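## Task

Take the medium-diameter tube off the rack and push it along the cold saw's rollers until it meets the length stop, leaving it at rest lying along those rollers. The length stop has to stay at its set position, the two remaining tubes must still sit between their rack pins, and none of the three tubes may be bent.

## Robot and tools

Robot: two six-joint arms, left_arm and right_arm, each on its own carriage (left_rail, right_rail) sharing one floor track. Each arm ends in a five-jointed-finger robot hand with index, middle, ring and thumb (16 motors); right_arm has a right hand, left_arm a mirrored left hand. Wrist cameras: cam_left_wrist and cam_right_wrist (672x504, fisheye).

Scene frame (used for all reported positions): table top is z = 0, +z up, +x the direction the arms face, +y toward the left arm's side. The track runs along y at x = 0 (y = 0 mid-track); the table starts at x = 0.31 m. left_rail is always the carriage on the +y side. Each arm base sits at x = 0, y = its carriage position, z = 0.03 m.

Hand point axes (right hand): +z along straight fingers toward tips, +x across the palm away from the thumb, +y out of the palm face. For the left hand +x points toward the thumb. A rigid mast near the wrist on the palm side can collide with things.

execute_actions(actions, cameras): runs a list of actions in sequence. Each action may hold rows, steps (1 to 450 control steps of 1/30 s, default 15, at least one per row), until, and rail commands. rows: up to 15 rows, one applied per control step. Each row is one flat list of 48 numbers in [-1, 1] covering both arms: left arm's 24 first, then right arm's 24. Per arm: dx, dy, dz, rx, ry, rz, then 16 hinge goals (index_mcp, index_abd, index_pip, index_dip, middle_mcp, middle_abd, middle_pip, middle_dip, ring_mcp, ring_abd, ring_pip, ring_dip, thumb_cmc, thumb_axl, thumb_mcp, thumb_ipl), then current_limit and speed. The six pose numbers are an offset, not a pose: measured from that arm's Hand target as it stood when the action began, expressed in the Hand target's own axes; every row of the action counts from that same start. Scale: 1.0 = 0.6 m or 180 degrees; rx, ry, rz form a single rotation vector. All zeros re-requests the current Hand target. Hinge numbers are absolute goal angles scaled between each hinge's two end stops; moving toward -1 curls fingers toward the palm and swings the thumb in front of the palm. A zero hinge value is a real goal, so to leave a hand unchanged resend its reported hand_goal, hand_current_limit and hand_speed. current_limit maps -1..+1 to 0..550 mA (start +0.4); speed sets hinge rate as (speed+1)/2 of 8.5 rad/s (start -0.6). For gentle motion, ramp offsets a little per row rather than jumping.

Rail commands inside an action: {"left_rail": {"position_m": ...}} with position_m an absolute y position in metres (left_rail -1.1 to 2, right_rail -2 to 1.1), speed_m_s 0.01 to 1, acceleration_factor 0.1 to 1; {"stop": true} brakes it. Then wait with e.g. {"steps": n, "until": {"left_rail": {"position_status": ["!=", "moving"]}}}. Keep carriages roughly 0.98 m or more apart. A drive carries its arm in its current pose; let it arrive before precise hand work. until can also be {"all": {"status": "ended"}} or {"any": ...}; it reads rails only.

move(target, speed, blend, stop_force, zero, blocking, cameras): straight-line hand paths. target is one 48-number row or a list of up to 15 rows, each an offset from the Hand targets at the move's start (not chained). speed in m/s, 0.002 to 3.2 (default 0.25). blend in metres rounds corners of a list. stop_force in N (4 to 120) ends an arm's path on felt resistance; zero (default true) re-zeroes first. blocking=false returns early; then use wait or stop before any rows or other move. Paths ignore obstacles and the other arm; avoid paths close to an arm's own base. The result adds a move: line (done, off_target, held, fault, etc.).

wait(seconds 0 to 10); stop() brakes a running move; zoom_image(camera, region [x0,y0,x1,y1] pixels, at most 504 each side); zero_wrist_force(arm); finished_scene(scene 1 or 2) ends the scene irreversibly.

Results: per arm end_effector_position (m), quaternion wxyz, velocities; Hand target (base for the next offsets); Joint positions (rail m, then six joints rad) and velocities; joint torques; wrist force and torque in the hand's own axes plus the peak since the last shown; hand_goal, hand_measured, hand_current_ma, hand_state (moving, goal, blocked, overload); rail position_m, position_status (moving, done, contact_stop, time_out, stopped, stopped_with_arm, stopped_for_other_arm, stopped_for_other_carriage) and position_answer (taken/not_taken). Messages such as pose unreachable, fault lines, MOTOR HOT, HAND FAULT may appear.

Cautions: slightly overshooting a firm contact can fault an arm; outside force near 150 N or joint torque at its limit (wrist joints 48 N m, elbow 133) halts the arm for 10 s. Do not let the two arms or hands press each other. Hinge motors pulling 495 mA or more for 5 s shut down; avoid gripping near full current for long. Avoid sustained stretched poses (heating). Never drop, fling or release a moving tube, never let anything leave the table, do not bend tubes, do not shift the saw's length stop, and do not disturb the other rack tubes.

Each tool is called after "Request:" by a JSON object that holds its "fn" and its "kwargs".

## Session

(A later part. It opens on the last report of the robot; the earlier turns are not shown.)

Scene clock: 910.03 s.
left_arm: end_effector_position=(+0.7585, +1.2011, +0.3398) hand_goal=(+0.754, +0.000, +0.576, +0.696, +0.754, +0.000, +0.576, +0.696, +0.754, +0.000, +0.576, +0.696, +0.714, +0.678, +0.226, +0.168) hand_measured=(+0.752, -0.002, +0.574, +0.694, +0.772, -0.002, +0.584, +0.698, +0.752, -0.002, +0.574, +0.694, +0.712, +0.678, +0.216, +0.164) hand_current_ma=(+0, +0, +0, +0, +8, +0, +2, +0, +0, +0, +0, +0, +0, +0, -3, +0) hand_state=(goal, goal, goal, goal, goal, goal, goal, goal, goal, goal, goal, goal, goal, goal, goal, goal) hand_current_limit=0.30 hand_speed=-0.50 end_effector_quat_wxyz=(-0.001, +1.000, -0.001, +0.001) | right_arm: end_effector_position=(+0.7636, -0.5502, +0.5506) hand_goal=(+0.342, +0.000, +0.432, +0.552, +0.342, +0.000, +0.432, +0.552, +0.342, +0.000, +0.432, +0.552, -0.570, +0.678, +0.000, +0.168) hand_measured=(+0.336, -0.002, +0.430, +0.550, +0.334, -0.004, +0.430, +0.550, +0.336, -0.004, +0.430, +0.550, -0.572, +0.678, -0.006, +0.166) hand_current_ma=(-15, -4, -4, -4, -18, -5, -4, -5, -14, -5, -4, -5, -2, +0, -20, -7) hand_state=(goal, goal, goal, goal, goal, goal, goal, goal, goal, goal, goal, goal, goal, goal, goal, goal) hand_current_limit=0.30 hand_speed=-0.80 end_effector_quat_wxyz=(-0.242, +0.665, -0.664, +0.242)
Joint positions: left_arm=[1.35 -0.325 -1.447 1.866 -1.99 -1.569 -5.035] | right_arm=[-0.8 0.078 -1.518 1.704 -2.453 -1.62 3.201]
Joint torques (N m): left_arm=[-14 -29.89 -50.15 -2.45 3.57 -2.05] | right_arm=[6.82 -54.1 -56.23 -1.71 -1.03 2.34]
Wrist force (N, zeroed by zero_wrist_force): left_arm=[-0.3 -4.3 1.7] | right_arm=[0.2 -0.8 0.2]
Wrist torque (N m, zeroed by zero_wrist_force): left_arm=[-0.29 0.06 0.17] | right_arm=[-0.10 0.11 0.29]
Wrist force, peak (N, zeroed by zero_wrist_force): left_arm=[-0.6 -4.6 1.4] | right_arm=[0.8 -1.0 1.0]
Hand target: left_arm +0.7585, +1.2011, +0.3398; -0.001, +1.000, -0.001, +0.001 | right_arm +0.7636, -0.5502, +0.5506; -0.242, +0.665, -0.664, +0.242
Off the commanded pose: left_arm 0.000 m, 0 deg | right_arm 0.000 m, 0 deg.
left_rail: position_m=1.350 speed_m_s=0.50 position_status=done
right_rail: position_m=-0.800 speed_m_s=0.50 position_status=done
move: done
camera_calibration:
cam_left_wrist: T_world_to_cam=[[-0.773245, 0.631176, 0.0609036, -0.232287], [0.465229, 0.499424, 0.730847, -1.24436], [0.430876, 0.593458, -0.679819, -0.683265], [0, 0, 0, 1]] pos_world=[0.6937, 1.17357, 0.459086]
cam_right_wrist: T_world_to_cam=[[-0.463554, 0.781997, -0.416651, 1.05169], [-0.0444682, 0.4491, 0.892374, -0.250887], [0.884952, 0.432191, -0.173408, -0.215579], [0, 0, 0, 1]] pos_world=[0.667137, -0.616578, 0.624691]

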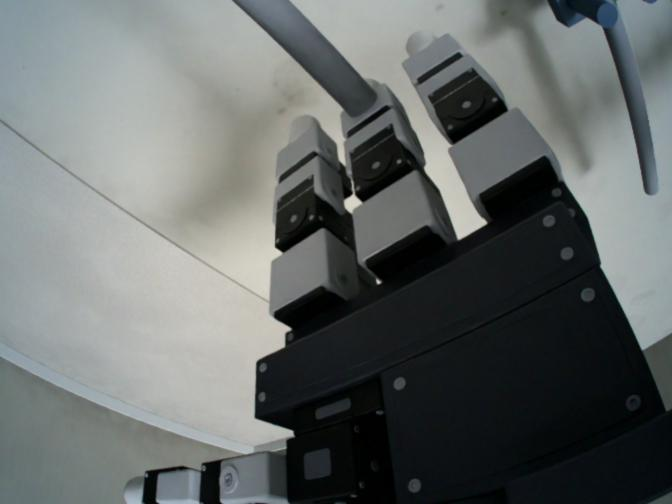

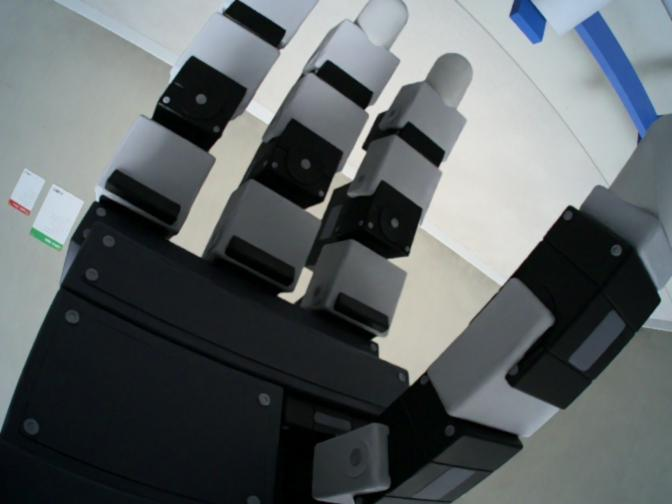

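Request:
{"fn": "move", "kwargs": {"target": [0,0.333,0,0,0,0,0.754,0,0.576,0.696,0.754,0,0.576,0.696,0.754,0,0.576,0.696,0.714,0.678,0.226,0.168,0.3,-0.5,0,0,0,0,0,0,0.342,0,0.431,0.551,0.342,0,0.431,0.551,0.342,0,0.431,0.551,-0.571,0.678,0.0,0.168,0.3,-0.8], "speed": 0.035, "stop_force": 6}}

Request:
{"fn": "move", "kwargs": {"target": [0,0.32,0,0,0,0,0.754,0,0.576,0.696,0.754,0,0.576,0.696,0.754,0,0.576,0.696,0.714,0.678,0.226,0.168,0.3,-0.5,0,0,0,0,0,0,0.342,0,0.431,0.551,0.342,0,0.431,0.551,0.342,0,0.431,0.551,-0.571,0.678,0.0,0.168,0.3,-0.8], "speed": 0.035, "stop_force": 6, "cameras": ["cam_left_wrist"]}}

Scene clock: 924.00 s.
left_arm: end_effector_position=(+0.7580, +1.0013, +0.3396) hand_goal=(+0.754, +0.000, +0.576, +0.696, +0.754, +0.000, +0.576, +0.696, +0.754, +0.000, +0.576, +0.696, +0.714, +0.678, +0.226, +0.168) hand_measured=(+0.752, -0.002, +0.574, +0.694, +0.778, +0.000, +0.584, +0.698, +0.752, -0.002, +0.574, +0.694, +0.712, +0.678, +0.216, +0.164) hand_current_ma=(+0, +0, +0, +0, +12, +0, +2, +0, +0, +0, +0, +0, +0, +0, -3, +0) hand_state=(goal, goal, goal, goal, blocked, goal, goal, goal, goal, goal, goal, goal, goal, goal, goal, goal) hand_current_limit=0.30 hand_speed=-0.50 end_effector_quat_wxyz=(-0.001, +1.000, -0.001, +0.001) | right_arm: end_effector_position=(+0.7636, -0.5502, +0.5506) hand_goal=(+0.342, +0.000, +0.432, +0.552, +0.342, +0.000, +0.432, +0.552, +0.342, +0.000, +0.432, +0.552, -0.570, +0.678, +0.000, +0.168) hand_measured=(+0.336, -0.002, +0.430, +0.550, +0.334, -0.004, +0.430, +0.550, +0.336, -0.004, +0.430, +0.550, -0.572, +0.678, -0.006, +0.166) hand_current_ma=(-15, -4, -4, -4, -18, -5, -4, -5, -14, -5, -4, -5, -2, +0, -20, -7) hand_state=(goal, goal, goal, goal, goal, goal, goal, goal, goal, goal, goal, goal, goal, goal, goal, goal) hand_current_limit=0.30 hand_speed=-0.80 end_effector_quat_wxyz=(-0.242, +0.665, -0.664, +0.242)
Joint positions: left_arm=[1.35 -0.57 -1.379 1.786 -1.978 -1.569 -5.279] | right_arm=[-0.8 0.078 -1.518 1.704 -2.453 -1.62 3.201]
Joint torques (N m): left_arm=[-13.65 -36.81 -50.29 -2.52 3.38 -1.87] | right_arm=[5.94 -57.83 -56.88 -2.25 -1.44 2.49]
Wrist force (N, zeroed by zero_wrist_force): left_arm=[-0.2 -4.6 1.7] | right_arm=[0.4 -0.6 0.2]
Wrist torque (N m, zeroed by zero_wrist_force): left_arm=[-0.21 0.07 0.20] | right_arm=[-0.06 0.08 0.31]
Wrist force, peak (N, zeroed by zero_wrist_force): left_arm=[-0.3 -5.1 1.7] | right_arm=[0.0 -1.2 0.7]
Hand target: left_arm +0.7580, +1.0013, +0.3396; -0.001, +1.000, -0.001, +0.001 | right_arm +0.7636, -0.5502, +0.5506; -0.242, +0.665, -0.664, +0.242
Off the commanded pose: left_arm 0.000 m, 0 deg | right_arm 0.000 m, 0 deg.
left_rail: position_m=1.350 speed_m_s=0.50 position_status=done
right_rail: position_m=-0.800 speed_m_s=0.50 position_status=done
move: done

Scene clock: 930.57 s.
left_arm: end_effector_position=(+0.7575, +0.8093, +0.3393) hand_goal=(+0.754, +0.000, +0.576, +0.696, +0.754, +0.000, +0.576, +0.696, +0.754, +0.000, +0.576, +0.696, +0.714, +0.678, +0.226, +0.168) hand_measured=(+0.752, -0.002, +0.574, +0.694, +0.778, +0.000, +0.586, +0.698, +0.752, -0.002, +0.574, +0.694, +0.712, +0.678, +0.216, +0.164) hand_current_ma=(+0, +0, +0, +0, +12, +0, +2, +0, +0, +0, +0, +0, +0, +0, -3, +0) hand_state=(goal, goal, goal, goal, blocked, goal, goal, goal, goal, goal, goal, goal, goal, goal, goal, goal) hand_current_limit=0.30 hand_speed=-0.50 end_effector_quat_wxyz=(-0.001, +1.000, -0.001, +0.001) | right_arm: end_effector_position=(+0.7636, -0.5502, +0.5506) hand_goal=(+0.342, +0.000, +0.432, +0.552, +0.342, +0.000, +0.432, +0.552, +0.342, +0.000, +0.432, +0.552, -0.570, +0.678, +0.000, +0.168) hand_measured=(+0.336, -0.002, +0.430, +0.550, +0.334, -0.004, +0.430, +0.550, +0.336, -0.004, +0.430, +0.550, -0.572, +0.678, -0.006, +0.166) hand_current_ma=(-15, -4, -4, -4, -18, -5, -4, -5, -14, -5, -4, -5, -2, +0, -20, -7) hand_state=(goal, goal, goal, goal, goal, goal, goal, goal, goal, goal, goal, goal, goal, goal, goal, goal) hand_current_limit=0.30 hand_speed=-0.80 end_effector_quat_wxyz=(-0.242, +0.665, -0.664, +0.242)
Joint positions: left_arm=[1.35 -0.758 -1.249 1.617 -1.94 -1.569 -5.468] | right_arm=[-0.8 0.078 -1.518 1.704 -2.453 -1.62 3.201]
Joint torques (N m): left_arm=[-14.44 -48.4 -51.51 -2.55 3.57 -1.86] | right_arm=[6.94 -56.67 -55.71 -1.27 -1.08 2.52]
Wrist force (N, zeroed by zero_wrist_force): left_arm=[-0.4 -4.8 2.0] | right_arm=[0.4 -0.6 0.5]
Wrist torque (N m, zeroed by zero_wrist_force): left_arm=[-0.26 0.14 0.19] | right_arm=[-0.09 0.08 0.31]
Wrist force, peak (N, zeroed by zero_wrist_force): left_arm=[-0.1 -5.4 1.1] | right_arm=[0.2 -1.2 0.4]
Hand target: left_arm +0.7575, +0.8093, +0.3393; -0.001, +1.000, -0.001, +0.001 | right_arm +0.7636, -0.5502, +0.5506; -0.242, +0.665, -0.664, +0.242
Off the commanded pose: left_arm 0.000 m, 0 deg | right_arm 0.000 m, 0 deg.
left_rail: position_m=1.350 speed_m_s=0.50 position_status=done
right_rail: position_m=-0.800 speed_m_s=0.50 position_status=done
move: done
camera_calibration:
cam_left_wrist: T_world_to_cam=[[-0.773245, 0.631176, 0.0609036, 0.0142652], [0.465229, 0.499424, 0.730847, -1.04785], [0.430876, 0.593458, -0.679819, -0.450657], [0, 0, 0, 1]] pos_world=[0.6927, 0.781765, 0.458586]
Images, in order (width x height): cam_left_wrist 672x504.

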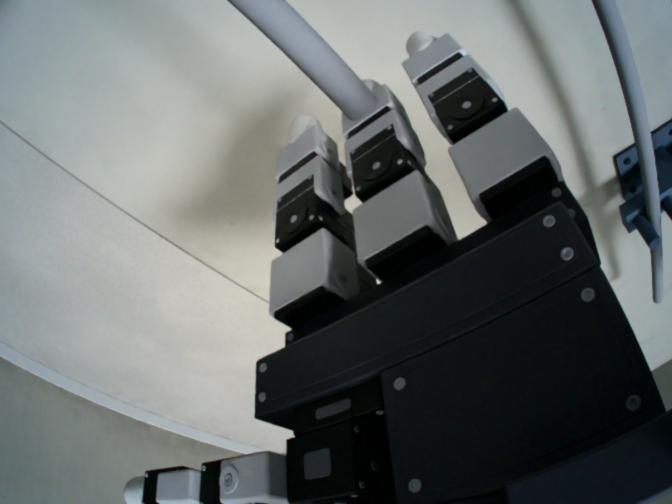

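Request:
{"fn": "move", "kwargs": {"target": [0,0.075,0,0,0,0,0.754,0,0.576,0.696,0.754,0,0.576,0.696,0.754,0,0.576,0.696,0.714,0.678,0.226,0.168,0.3,-0.5,0,0,0,0,0,0,0.342,0,0.431,0.551,0.342,0,0.431,0.551,0.342,0,0.431,0.551,-0.571,0.678,0.0,0.168,0.3,-0.8], "speed": 0.03, "stop_force": 5}}

Request:
{"fn": "move", "kwargs": {"target": [0,0.155,0,0,0,0,0.754,0,0.576,0.696,0.754,0,0.576,0.696,0.754,0,0.576,0.696,0.714,0.678,0.226,0.168,0.3,-0.5,0,0,0,0,0,0,0.342,0,0.431,0.551,0.342,0,0.431,0.551,0.342,0,0.431,0.551,-0.571,0.678,0.0,0.168,0.3,-0.8], "speed": 0.01, "stop_force": 4}}

Scene clock: 941.00 s.
left_arm: end_effector_position=(+0.7574, +0.7824, +0.3393) hand_goal=(+0.754, +0.000, +0.576, +0.696, +0.754, +0.000, +0.576, +0.696, +0.754, +0.000, +0.576, +0.696, +0.714, +0.678, +0.226, +0.168) hand_measured=(+0.752, -0.002, +0.574, +0.694, +0.850, +0.000, +0.610, +0.694, +0.752, -0.002, +0.574, +0.694, +0.712, +0.678, +0.216, +0.164) hand_current_ma=(+0, +0, +0, +0, +172, +0, +21, +0, +0, +0, +0, +0, +0, +0, -3, +0) hand_state=(goal, goal, goal, goal, blocked, goal, blocked, goal, goal, goal, goal, goal, goal, goal, goal, goal) hand_current_limit=0.30 hand_speed=-0.50 end_effector_quat_wxyz=(-0.001, +1.000, -0.001, +0.001) | right_arm: end_effector_position=(+0.7636, -0.5502, +0.5506) hand_goal=(+0.342, +0.000, +0.432, +0.552, +0.342, +0.000, +0.432, +0.552, +0.342, +0.000, +0.432, +0.552, -0.570, +0.678, +0.000, +0.168) hand_measured=(+0.336, -0.002, +0.430, +0.550, +0.334, -0.004, +0.430, +0.550, +0.336, -0.004, +0.430, +0.550, -0.572, +0.678, -0.006, +0.166) hand_current_ma=(-15, -4, -4, -4, -18, -5, -4, -5, -14, -5, -4, -5, -2, +0, -20, -7) hand_state=(goal, goal, goal, goal, goal, goal, goal, goal, goal, goal, goal, goal, goal, goal, goal, goal) hand_current_limit=0.30 hand_speed=-0.80 end_effector_quat_wxyz=(-0.242, +0.665, -0.664, +0.242)
Joint positions: left_arm=[1.35 -0.781 -1.226 1.587 -1.931 -1.569 -5.491] | right_arm=[-0.8 0.078 -1.518 1.704 -2.453 -1.62 3.201]
Joint torques (N m): left_arm=[7.9 -86.2 -39.14 -6.85 1.77 1.82] | right_arm=[8.38 -55.92 -56.63 -2.1 -1.22 2.17]
Wrist force (N, zeroed by zero_wrist_force): left_arm=[-0.2 -6.1 1.3] | right_arm=[0.4 -0.3 0.3]
Wrist torque (N m, zeroed by zero_wrist_force): left_arm=[-0.10 0.10 0.08] | right_arm=[-0.04 0.09 0.32]
Wrist force, peak (N, zeroed by zero_wrist_force): left_arm=[-0.2 -9.8 -0.7] | right_arm=[0.7 -0.9 0.4]
Hand target: left_arm +0.7574, +0.7824, +0.3393; -0.001, +1.000, -0.001, +0.001 (not the last commanded pose) | right_arm +0.7636, -0.5502, +0.5506; -0.242, +0.665, -0.664, +0.242
Off the commanded pose: left_arm 0.018 m, 0 deg | right_arm 0.000 m, 0 deg.
left_rail: position_m=1.350 speed_m_s=0.50 position_status=done
right_rail: position_m=-0.800 speed_m_s=0.50 position_status=done
move: contact (left_arm)

Scene clock: 942.50 s.
left_arm: end_effector_position=(+0.7574, +0.7804, +0.3394) hand_goal=(+0.754, +0.000, +0.576, +0.696, +0.754, +0.000, +0.576, +0.696, +0.754, +0.000, +0.576, +0.696, +0.714, +0.678, +0.226, +0.168) hand_measured=(+0.752, -0.002, +0.574, +0.694, +0.862, +0.000, +0.614, +0.694, +0.752, -0.002, +0.574, +0.694, +0.712, +0.678, +0.216, +0.164) hand_current_ma=(+0, +0, +0, +0, +213, +0, +26, +0, +0, +0, +0, +0, +0, +0, -3, +0) hand_state=(goal, goal, goal, goal, blocked, goal, blocked, goal, goal, goal, goal, goal, goal, goal, goal, goal) hand_current_limit=0.30 hand_speed=-0.50 end_effector_quat_wxyz=(-0.001, +1.000, -0.001, +0.001) | right_arm: end_effector_position=(+0.7636, -0.5502, +0.5506) hand_goal=(+0.342, +0.000, +0.432, +0.552, +0.342, +0.000, +0.432, +0.552, +0.342, +0.000, +0.432, +0.552, -0.570, +0.678, +0.000, +0.168) hand_measured=(+0.336, -0.002, +0.430, +0.550, +0.334, -0.004, +0.430, +0.550, +0.336, -0.004, +0.430, +0.550, -0.572, +0.678, -0.006, +0.166) hand_current_ma=(-15, -4, -4, -4, -18, -5, -4, -5, -14, -5, -4, -5, -2, +0, -20, -7) hand_state=(goal, goal, goal, goal, goal, goal, goal, goal, goal, goal, goal, goal, goal, goal, goal, goal) hand_current_limit=0.30 hand_speed=-0.80 end_effector_quat_wxyz=(-0.242, +0.665, -0.664, +0.242)
Joint positions: left_arm=[1.35 -0.783 -1.225 1.584 -1.931 -1.569 -5.492] | right_arm=[-0.8 0.078 -1.518 1.704 -2.453 -1.62 3.201]
Joint torques (N m): left_arm=[5.52 -86.54 -40.09 -7.46 1.52 1.91] | right_arm=[10.29 -52.93 -56.67 -1.94 -0.82 2.66]
Wrist force (N, zeroed by zero_wrist_force): left_arm=[-0.1 -8.7 1.8] | right_arm=[0.1 -0.5 0.4]
Wrist torque (N m, zeroed by zero_wrist_force): left_arm=[0.04 0.09 0.25] | right_arm=[-0.08 0.11 0.29]
Wrist force, peak (N, zeroed by zero_wrist_force): left_arm=[-0.5 -10.5 1.9] | right_arm=[0.5 -0.9 0.3]
Hand target: left_arm +0.7574, +0.7804, +0.3394; -0.001, +1.000, -0.001, +0.001 (not the last commanded pose) | right_arm +0.7636, -0.5502, +0.5506; -0.242, +0.665, -0.664, +0.242
Off the commanded pose: left_arm 0.091 m, 0 deg | right_arm 0.000 m, 0 deg.
left_rail: position_m=1.350 speed_m_s=0.50 position_status=done
right_rail: position_m=-0.800 speed_m_s=0.50 position_status=done
move: contact (left_arm)

Request:
{"fn": "move", "kwargs": {"target": [0,-0.05,0,0,0,0,0.754,0,0.576,0.696,0.754,0,0.576,0.696,0.754,0,0.576,0.696,0.714,0.678,0.226,0.168,0.3,-0.5,0.417,0.163,-1.0,-0.174,0.174,0.478,0.342,0,0.431,0.551,0.342,0,0.431,0.551,0.342,0,0.431,0.551,-0.571,0.678,0.0,0.168,0.3,-0.8], "speed": 0.3, "cameras": ["all"]}}

Scene clock: 978.87 s.
left_arm: end_effector_position=(+0.7575, +0.8104, +0.3394) hand_goal=(+0.754, +0.000, +0.576, +0.696, +0.754, +0.000, +0.576, +0.696, +0.754, +0.000, +0.576, +0.696, +0.714, +0.678, +0.226, +0.168) hand_measured=(+0.752, -0.002, +0.574, +0.694, +0.756, +0.000, +0.578, +0.694, +0.752, -0.002, +0.574, +0.694, +0.712, +0.678, +0.216, +0.164) hand_current_ma=(+0, +0, +0, +0, +0, +0, +0, +0, +0, +0, +0, +0, +0, +0, -3, +0) hand_state=(goal, goal, goal, goal, goal, goal, goal, goal, goal, goal, goal, goal, goal, goal, goal, goal) hand_current_limit=0.30 hand_speed=-0.50 end_effector_quat_wxyz=(-0.001, +1.000, -0.001, +0.001) | right_arm: end_effector_position=(+0.3031, -0.8008, +0.9471) hand_goal=(+0.342, +0.000, +0.432, +0.552, +0.342, +0.000, +0.432, +0.552, +0.342, +0.000, +0.432, +0.552, -0.570, +0.678, +0.000, +0.168) hand_measured=(+0.344, -0.002, +0.430, +0.550, +0.344, -0.004, +0.430, +0.550, +0.344, -0.004, +0.430, +0.550, -0.572, +0.678, -0.006, +0.166) hand_current_ma=(+3, -4, -2, -4, +3, -5, -2, -4, +3, -5, -2, -5, -2, +0, -20, -7) hand_state=(goal, goal, goal, goal, goal, goal, goal, goal, goal, goal, goal, goal, goal, goal, goal, goal) hand_current_limit=0.30 hand_speed=-0.80 end_effector_quat_wxyz=(+0.000, +0.000, +1.000, +0.000)
Joint positions: left_arm=[1.35 -0.757 -1.25 1.619 -1.94 -1.569 -5.467] | right_arm=[-0.8 -0.933 -2.012 1.163 -0.722 -1.57 3.779]
Joint torques (N m): left_arm=[9.91 -84.5 -38.18 -6.03 0.57 2.01] | right_arm=[-15.41 12.4 -43.24 -1.27 1.92 -3.73]
Wrist force (N, zeroed by zero_wrist_force): left_arm=[-0.5 -3.5 1.9] | right_arm=[0.0 -0.8 0.4]
Wrist torque (N m, zeroed by zero_wrist_force): left_arm=[-0.38 0.15 0.01] | right_arm=[-0.02 0.20 0.35]
Wrist force, peak (N, zeroed by zero_wrist_force): left_arm=[0.0 -9.1 1.6] | right_arm=[-0.2 -0.9 1.6]
Hand target: left_arm +0.7575, +0.8104, +0.3394; -0.001, +1.000, -0.001, +0.001 | right_arm +0.3031, -0.8009, +0.9471; +0.000, +0.000, +1.000, +0.000
Off the commanded pose: left_arm 0.000 m, 0 deg | right_arm 0.000 m, 0 deg.
left_rail: position_m=1.350 speed_m_s=0.50 position_status=done
right_rail: position_m=-0.800 speed_m_s=0.50 position_status=done
move: done
camera_calibration:
cam_left_wrist: T_world_to_cam=[[-0.77331, 0.631106, 0.0608015, 0.0137125], [0.46512, 0.499513, 0.730856, -1.04847], [0.430876, 0.593459, -0.679818, -0.451243], [0, 0, 0, 1]] pos_world=[0.6927, 0.782865, 0.458686]
cam_right_wrist: T_world_to_cam=[[0.782147, 0.622734, -0.0212084, 0.319754], [0.449532, -0.540384, 0.71127, -1.28322], [0.431471, -0.565852, -0.702598, 0.20843], [0, 0, 0, 1]] pos_world=[0.236822, -0.774611, 1.06594]

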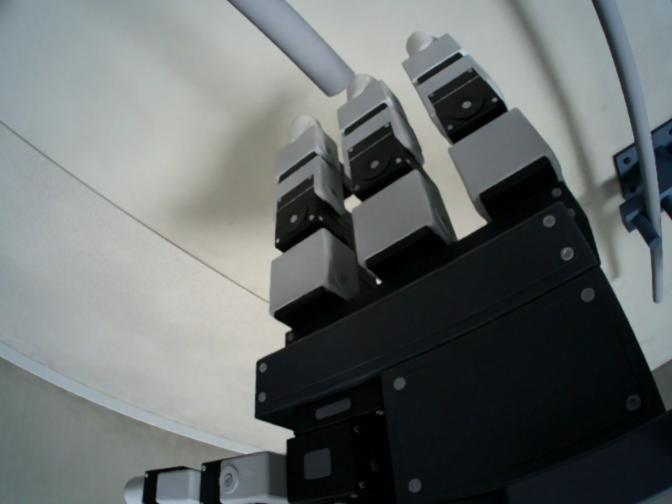

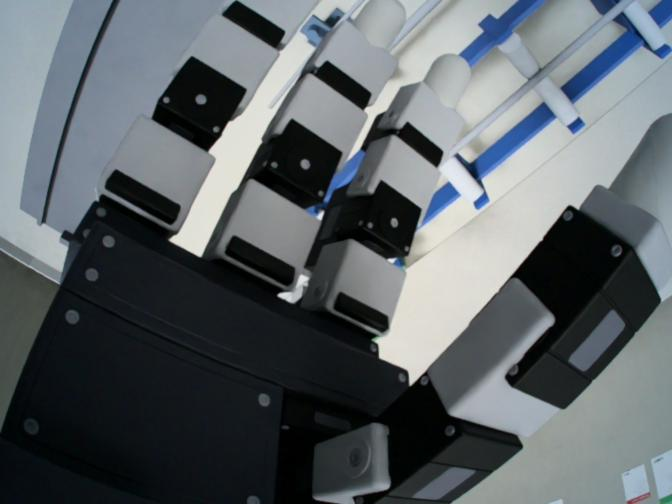

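Request:
{"fn": "execute_actions", "kwargs": {"actions": [{"right_rail":{"position_m":-1.8,"speed_m_s":0.5},"rows":[[0,0,0,0,0,0,0.754,0,0.576,0.696,0.754,0,0.576,0.696,0.754,0,0.576,0.696,0.714,0.678,0.226,0.168,0.3,-0.5,0,0,0,0,0,0,-0.479,0,0.576,0.696,-0.479,0,0.576,0.696,-0.479,0,0.576,0.696,-0.571,0.678,0.0,0.168,0.3,-0.5]],"steps":200,"until":{"right_rail":{"position_status":["!=","moving"]}}}], "cameras": ["cam_right_wrist"]}}

Scene clock: 996.53 s.
left_arm: end_effector_position=(+0.7575, +0.8104, +0.3394) hand_goal=(+0.754, +0.000, +0.576, +0.696, +0.754, +0.000, +0.576, +0.696, +0.754, +0.000, +0.576, +0.696, +0.714, +0.678, +0.226, +0.168) hand_measured=(+0.752, -0.002, +0.574, +0.694, +0.756, +0.000, +0.578, +0.694, +0.752, -0.002, +0.574, +0.694, +0.712, +0.678, +0.216, +0.164) hand_current_ma=(+0, +0, +0, +0, +0, +0, +0, +0, +0, +0, +0, +0, +0, +0, -3, +0) hand_state=(goal, goal, goal, goal, goal, goal, goal, goal, goal, goal, goal, goal, goal, goal, goal, goal) hand_current_limit=0.30 hand_speed=-0.50 end_effector_quat_wxyz=(-0.001, +1.000, -0.001, +0.001) | right_arm: end_effector_position=(+0.3031, -1.8009, +0.9471) hand_goal=(-0.478, +0.000, +0.576, +0.696, -0.478, +0.000, +0.576, +0.696, -0.478, +0.000, +0.576, +0.696, -0.570, +0.678, +0.000, +0.168) hand_measured=(-0.458, -0.002, +0.576, +0.694, -0.454, -0.004, +0.576, +0.694, -0.458, -0.004, +0.576, +0.694, -0.572, +0.678, -0.006, +0.166) hand_current_ma=(+58, -4, +0, -4, +72, -5, +0, -4, +57, -5, +0, -5, -2, +0, -20, -7) hand_state=(blocked, goal, goal, goal, blocked, goal, goal, goal, goal, goal, goal, goal, goal, goal, goal, goal) hand_current_limit=0.30 hand_speed=-0.50 end_effector_quat_wxyz=(+0.000, +0.000, +1.000, +0.000)
Joint positions: left_arm=[1.35 -0.757 -1.25 1.619 -1.94 -1.569 -5.467] | right_arm=[-1.8 -0.934 -2.012 1.163 -0.721 -1.57 3.779]
Joint torques (N m): left_arm=[10.09 -84.6 -38.46 -6.18 -4.32 2.06] | right_arm=[-8.48 -0.34 -21.87 -2.48 1.16 -3.14]
Wrist force (N, zeroed by zero_wrist_force): left_arm=[-0.4 -3.3 1.8] | right_arm=[0.1 -0.6 0.1]
Wrist torque (N m, zeroed by zero_wrist_force): left_arm=[-0.36 0.13 0.01] | right_arm=[0.12 0.19 0.36]
Wrist force, peak (N, zeroed by zero_wrist_force): left_arm=[-0.4 -3.6 2.0] | right_arm=[0.2 -1.7 0.3]
Hand target: left_arm +0.7575, +0.8104, +0.3394; -0.001, +1.000, -0.001, +0.001 | right_arm +0.3031, -1.8008, +0.9471; +0.000, +0.000, +1.000, +0.000
Off the commanded pose: left_arm 0.000 m, 0 deg | right_arm 0.000 m, 0 deg.
left_rail: position_m=1.350 speed_m_s=0.50 position_status=done
right_rail: position_m=-1.800 speed_m_s=0.50 position_status=done
camera_calibration:
cam_right_wrist: T_world_to_cam=[[0.782236, 0.622623, -0.021176, 0.942313], [0.449456, -0.540486, 0.711241, -1.82369], [0.43139, -0.565876, -0.702629, -0.357369], [0, 0, 0, 1]] pos_world=[0.236722, -1.77461, 1.06594]
Images, in order (width x height): cam_right_wrist 672x504.

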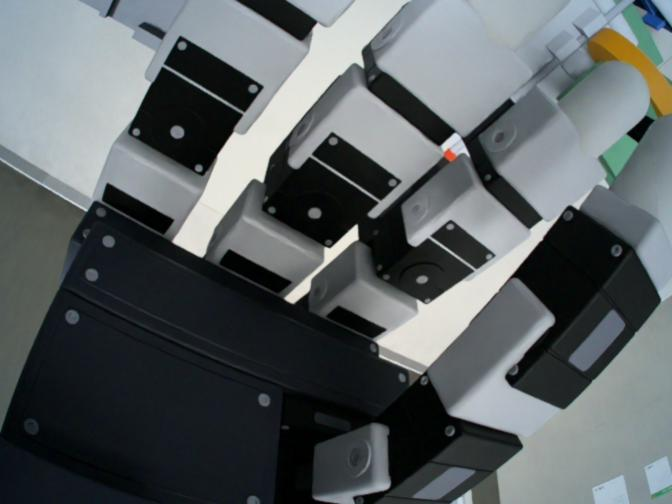

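Request:
{"fn": "execute_actions", "kwargs": {"actions": [{"rows":[[0,0,0,0,0,0,0.754,0,0.576,0.696,0.754,0,0.576,0.696,0.754,0,0.576,0.696,0.714,0.678,0.226,0.168,0.3,-0.5,0,0,0,0,0,0,0.98,0,0.576,0.696,0.98,0,0.576,0.696,0.98,0,0.576,0.696,0.714,0.678,0.226,0.168,0.4,-0.2]],"steps":75}], "cameras": ["cam_right_wrist"]}}

Scene clock: 1006.50 s.
left_arm: end_effector_position=(+0.7575, +0.8104, +0.3394) hand_goal=(+0.754, +0.000, +0.576, +0.696, +0.754, +0.000, +0.576, +0.696, +0.754, +0.000, +0.576, +0.696, +0.714, +0.678, +0.226, +0.168) hand_measured=(+0.752, -0.002, +0.574, +0.694, +0.756, +0.000, +0.578, +0.694, +0.752, -0.002, +0.574, +0.694, +0.712, +0.678, +0.216, +0.164) hand_current_ma=(+0, +0, +0, +0, +0, +0, +0, +0, +0, +0, +0, +0, +0, +0, -3, +0) hand_state=(goal, goal, goal, goal, goal, goal, goal, goal, goal, goal, goal, goal, goal, goal, goal, goal) hand_current_limit=0.30 hand_speed=-0.50 end_effector_quat_wxyz=(-0.001, +1.000, -0.001, +0.001) | right_arm: end_effector_position=(+0.3031, -1.8009, +0.9471) hand_goal=(+0.980, +0.000, +0.576, +0.696, +0.980, +0.000, +0.576, +0.696, +0.980, +0.000, +0.576, +0.696, +0.714, +0.678, +0.226, +0.168) hand_measured=(+0.972, -0.002, +0.576, +0.694, +0.970, -0.004, +0.576, +0.694, +0.972, -0.004, +0.576, +0.694, +0.712, +0.678, +0.214, +0.166) hand_current_ma=(-21, -4, +0, -4, -24, -5, +0, -4, -20, -5, +0, -5, -4, +0, -40, -7) hand_state=(goal, goal, goal, goal, goal, goal, goal, goal, goal, goal, goal, goal, goal, goal, goal, goal) hand_current_limit=0.40 hand_speed=-0.20 end_effector_quat_wxyz=(+0.000, +0.000, +1.000, +0.000)
Joint positions: left_arm=[1.35 -0.757 -1.25 1.619 -1.94 -1.569 -5.467] | right_arm=[-1.8 -0.934 -2.012 1.163 -0.721 -1.57 3.779]
Joint torques (N m): left_arm=[10.04 -84.96 -38.25 -6.16 -4.79 2.02] | right_arm=[9.46 -1.76 -21.04 -5.01 -0.94 -3.03]
Wrist force (N, zeroed by zero_wrist_force): left_arm=[-0.6 -3.4 1.9] | right_arm=[0.1 -0.6 0.0]
Wrist torque (N m, zeroed by zero_wrist_force): left_arm=[-0.37 0.16 0.00] | right_arm=[-0.15 0.23 0.37]
Wrist force, peak (N, zeroed by zero_wrist_force): left_arm=[-0.4 -3.7 1.9] | right_arm=[0.0 -1.7 0.1]
Hand target: left_arm +0.7575, +0.8104, +0.3394; -0.001, +1.000, -0.001, +0.001 | right_arm +0.3031, -1.8009, +0.9471; +0.000, +0.000, +1.000, +0.000
Off the commanded pose: left_arm 0.000 m, 0 deg | right_arm 0.000 m, 0 deg.
left_rail: position_m=1.350 speed_m_s=0.50 position_status=done
right_rail: position_m=-1.800 speed_m_s=0.50 position_status=done
camera_calibration:
cam_right_wrist: T_world_to_cam=[[0.782207, 0.622657, -0.0212204, 0.942427], [0.449505, -0.540447, 0.71124, -1.82363], [0.43139, -0.565876, -0.702629, -0.35737], [0, 0, 0, 1]] pos_world=[0.236722, -1.77461, 1.06594]
Images, in order (width x height): cam_right_wrist 672x504.

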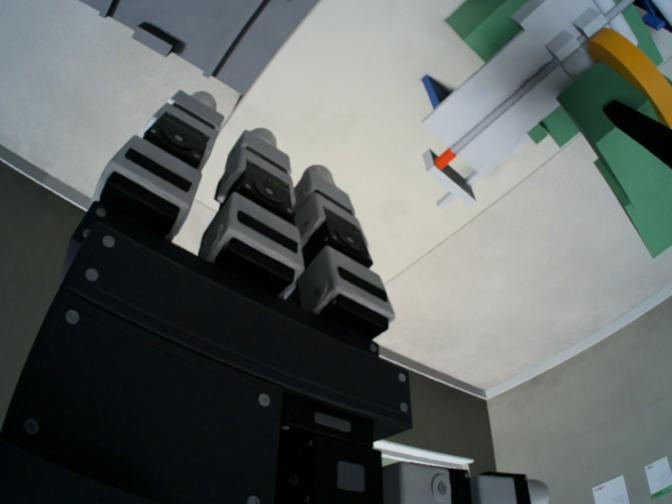

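Request:
{"fn": "zoom_image", "kwargs": {"camera": "cam_right_wrist", "region": [400, 100, 520, 220]}}

Request:
{"fn": "zoom_image", "kwargs": {"camera": "cam_right_wrist", "region": [400, 0, 652, 220]}}

Scaled by 4.200 from the camera's 672x504 image, which has a finer 960x720 frame.

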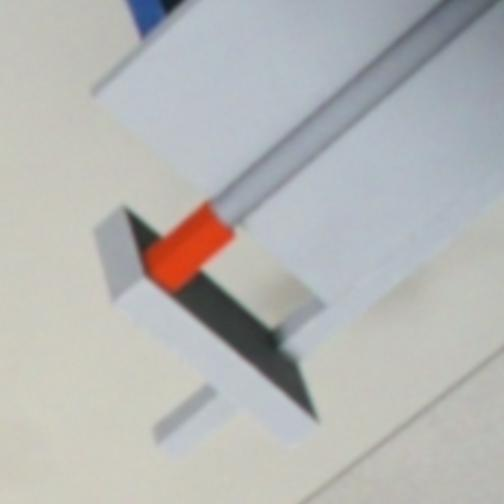

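Scaled by 2.000 from the camera's 672x504 image, which has a finer 960x720 frame.

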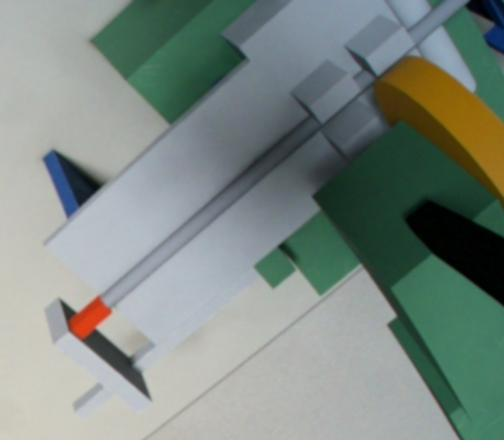

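Request:
{"fn": "move", "kwargs": {"target": [0,-0.08,0,0,0,0,0.754,0,0.576,0.696,0.754,0,0.576,0.696,0.754,0,0.576,0.696,0.714,0.678,0.226,0.168,0.3,-0.5,0,0,0,0,0,0,0.98,0,0.576,0.696,0.98,0,0.576,0.696,0.98,0,0.576,0.696,0.714,0.678,0.226,0.168,0.4,-0.2], "speed": 0.15, "cameras": ["all"]}}

Request:
{"fn": "zoom_image", "kwargs": {"camera": "cam_right_wrist", "region": [420, 120, 490, 190]}}

Scene clock: 1025.73 s.
left_arm: end_effector_position=(+0.7576, +0.8581, +0.3395) hand_goal=(+0.754, +0.000, +0.576, +0.696, +0.754, +0.000, +0.576, +0.696, +0.754, +0.000, +0.576, +0.696, +0.714, +0.678, +0.226, +0.168) hand_measured=(+0.752, -0.002, +0.574, +0.694, +0.754, +0.000, +0.578, +0.694, +0.752, -0.002, +0.574, +0.694, +0.712, +0.678, +0.216, +0.164) hand_current_ma=(+0, +0, +0, +0, +0, +0, +0, +0, +0, +0, +0, +0, +0, +0, -3, +0) hand_state=(goal, goal, goal, goal, goal, goal, goal, goal, goal, goal, goal, goal, goal, goal, goal, goal) hand_current_limit=0.30 hand_speed=-0.50 end_effector_quat_wxyz=(-0.001, +1.000, -0.001, +0.001) | right_arm: end_effector_position=(+0.3031, -1.8009, +0.9471) hand_goal=(+0.980, +0.000, +0.576, +0.696, +0.980, +0.000, +0.576, +0.696, +0.980, +0.000, +0.576, +0.696, +0.714, +0.678, +0.226, +0.168) hand_measured=(+0.972, -0.002, +0.576, +0.694, +0.970, -0.004, +0.576, +0.694, +0.972, -0.004, +0.576, +0.694, +0.712, +0.678, +0.214, +0.166) hand_current_ma=(-21, -4, +0, -4, -24, -5, +0, -4, -20, -5, +0, -5, -4, +0, -40, -7) hand_state=(goal, goal, goal, goal, goal, goal, goal, goal, goal, goal, goal, goal, goal, goal, goal, goal) hand_current_limit=0.40 hand_speed=-0.20 end_effector_quat_wxyz=(+0.000, +0.000, +1.000, +0.000)
Joint positions: left_arm=[1.35 -0.715 -1.287 1.669 -1.953 -1.569 -5.425] | right_arm=[-1.8 -0.934 -2.012 1.163 -0.721 -1.57 3.779]
Joint torques (N m): left_arm=[7.64 -80.38 -38.39 -6.3 -2.69 2.18] | right_arm=[9.01 -2.94 -21.01 -6.29 -0.64 -2.43]
Wrist force (N, zeroed by zero_wrist_force): left_arm=[-0.3 -3.4 1.9] | right_arm=[-0.6 -0.4 0.3]
Wrist torque (N m, zeroed by zero_wrist_force): left_arm=[-0.35 0.10 0.02] | right_arm=[-0.16 0.32 0.30]
Wrist force, peak (N, zeroed by zero_wrist_force): left_arm=[-0.2 -4.0 2.0] | right_arm=[-0.2 -1.2 0.3]
Hand target: left_arm +0.7576, +0.8584, +0.3395; -0.001, +1.000, -0.001, +0.001 | right_arm +0.3031, -1.8009, +0.9471; +0.000, +0.000, +1.000, +0.000
Off the commanded pose: left_arm 0.000 m, 0 deg | right_arm 0.000 m, 0 deg.
left_rail: position_m=1.350 speed_m_s=0.50 position_status=done
right_rail: position_m=-1.800 speed_m_s=0.50 position_status=done
move: done
camera_calibration:
cam_left_wrist: T_world_to_cam=[[-0.773313, 0.631102, 0.0608062, -0.0163174], [0.465089, 0.499469, 0.730905, -1.07238], [0.430905, 0.593499, -0.679765, -0.479604], [0, 0, 0, 1]] pos_world=[0.6928, 0.830565, 0.458786]
cam_right_wrist: T_world_to_cam=[[0.782207, 0.622657, -0.0212204, 0.942427], [0.449505, -0.540447, 0.71124, -1.82363], [0.43139, -0.565876, -0.702629, -0.35737], [0, 0, 0, 1]] pos_world=[0.236722, -1.77461, 1.06594]

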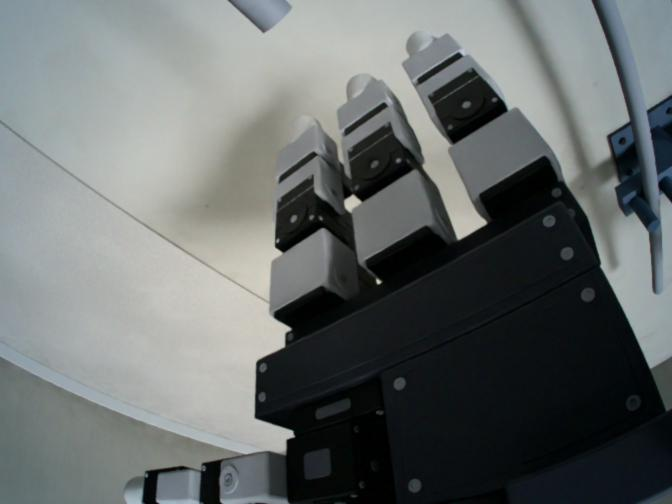

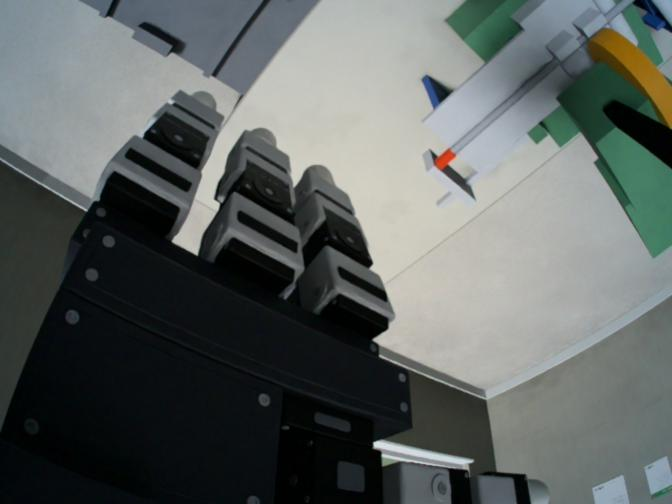

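Scaled by 7.200 from the camera's 672x504 image, which has a finer 960x720 frame.

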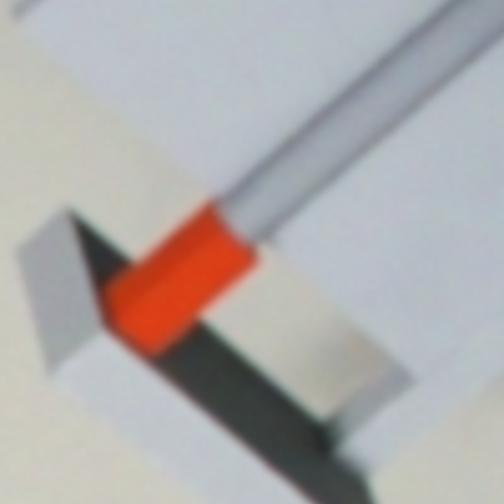

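Request:
{"fn": "finished_scene", "kwargs": {"scene": 1}}

The scene is finished: the task was done.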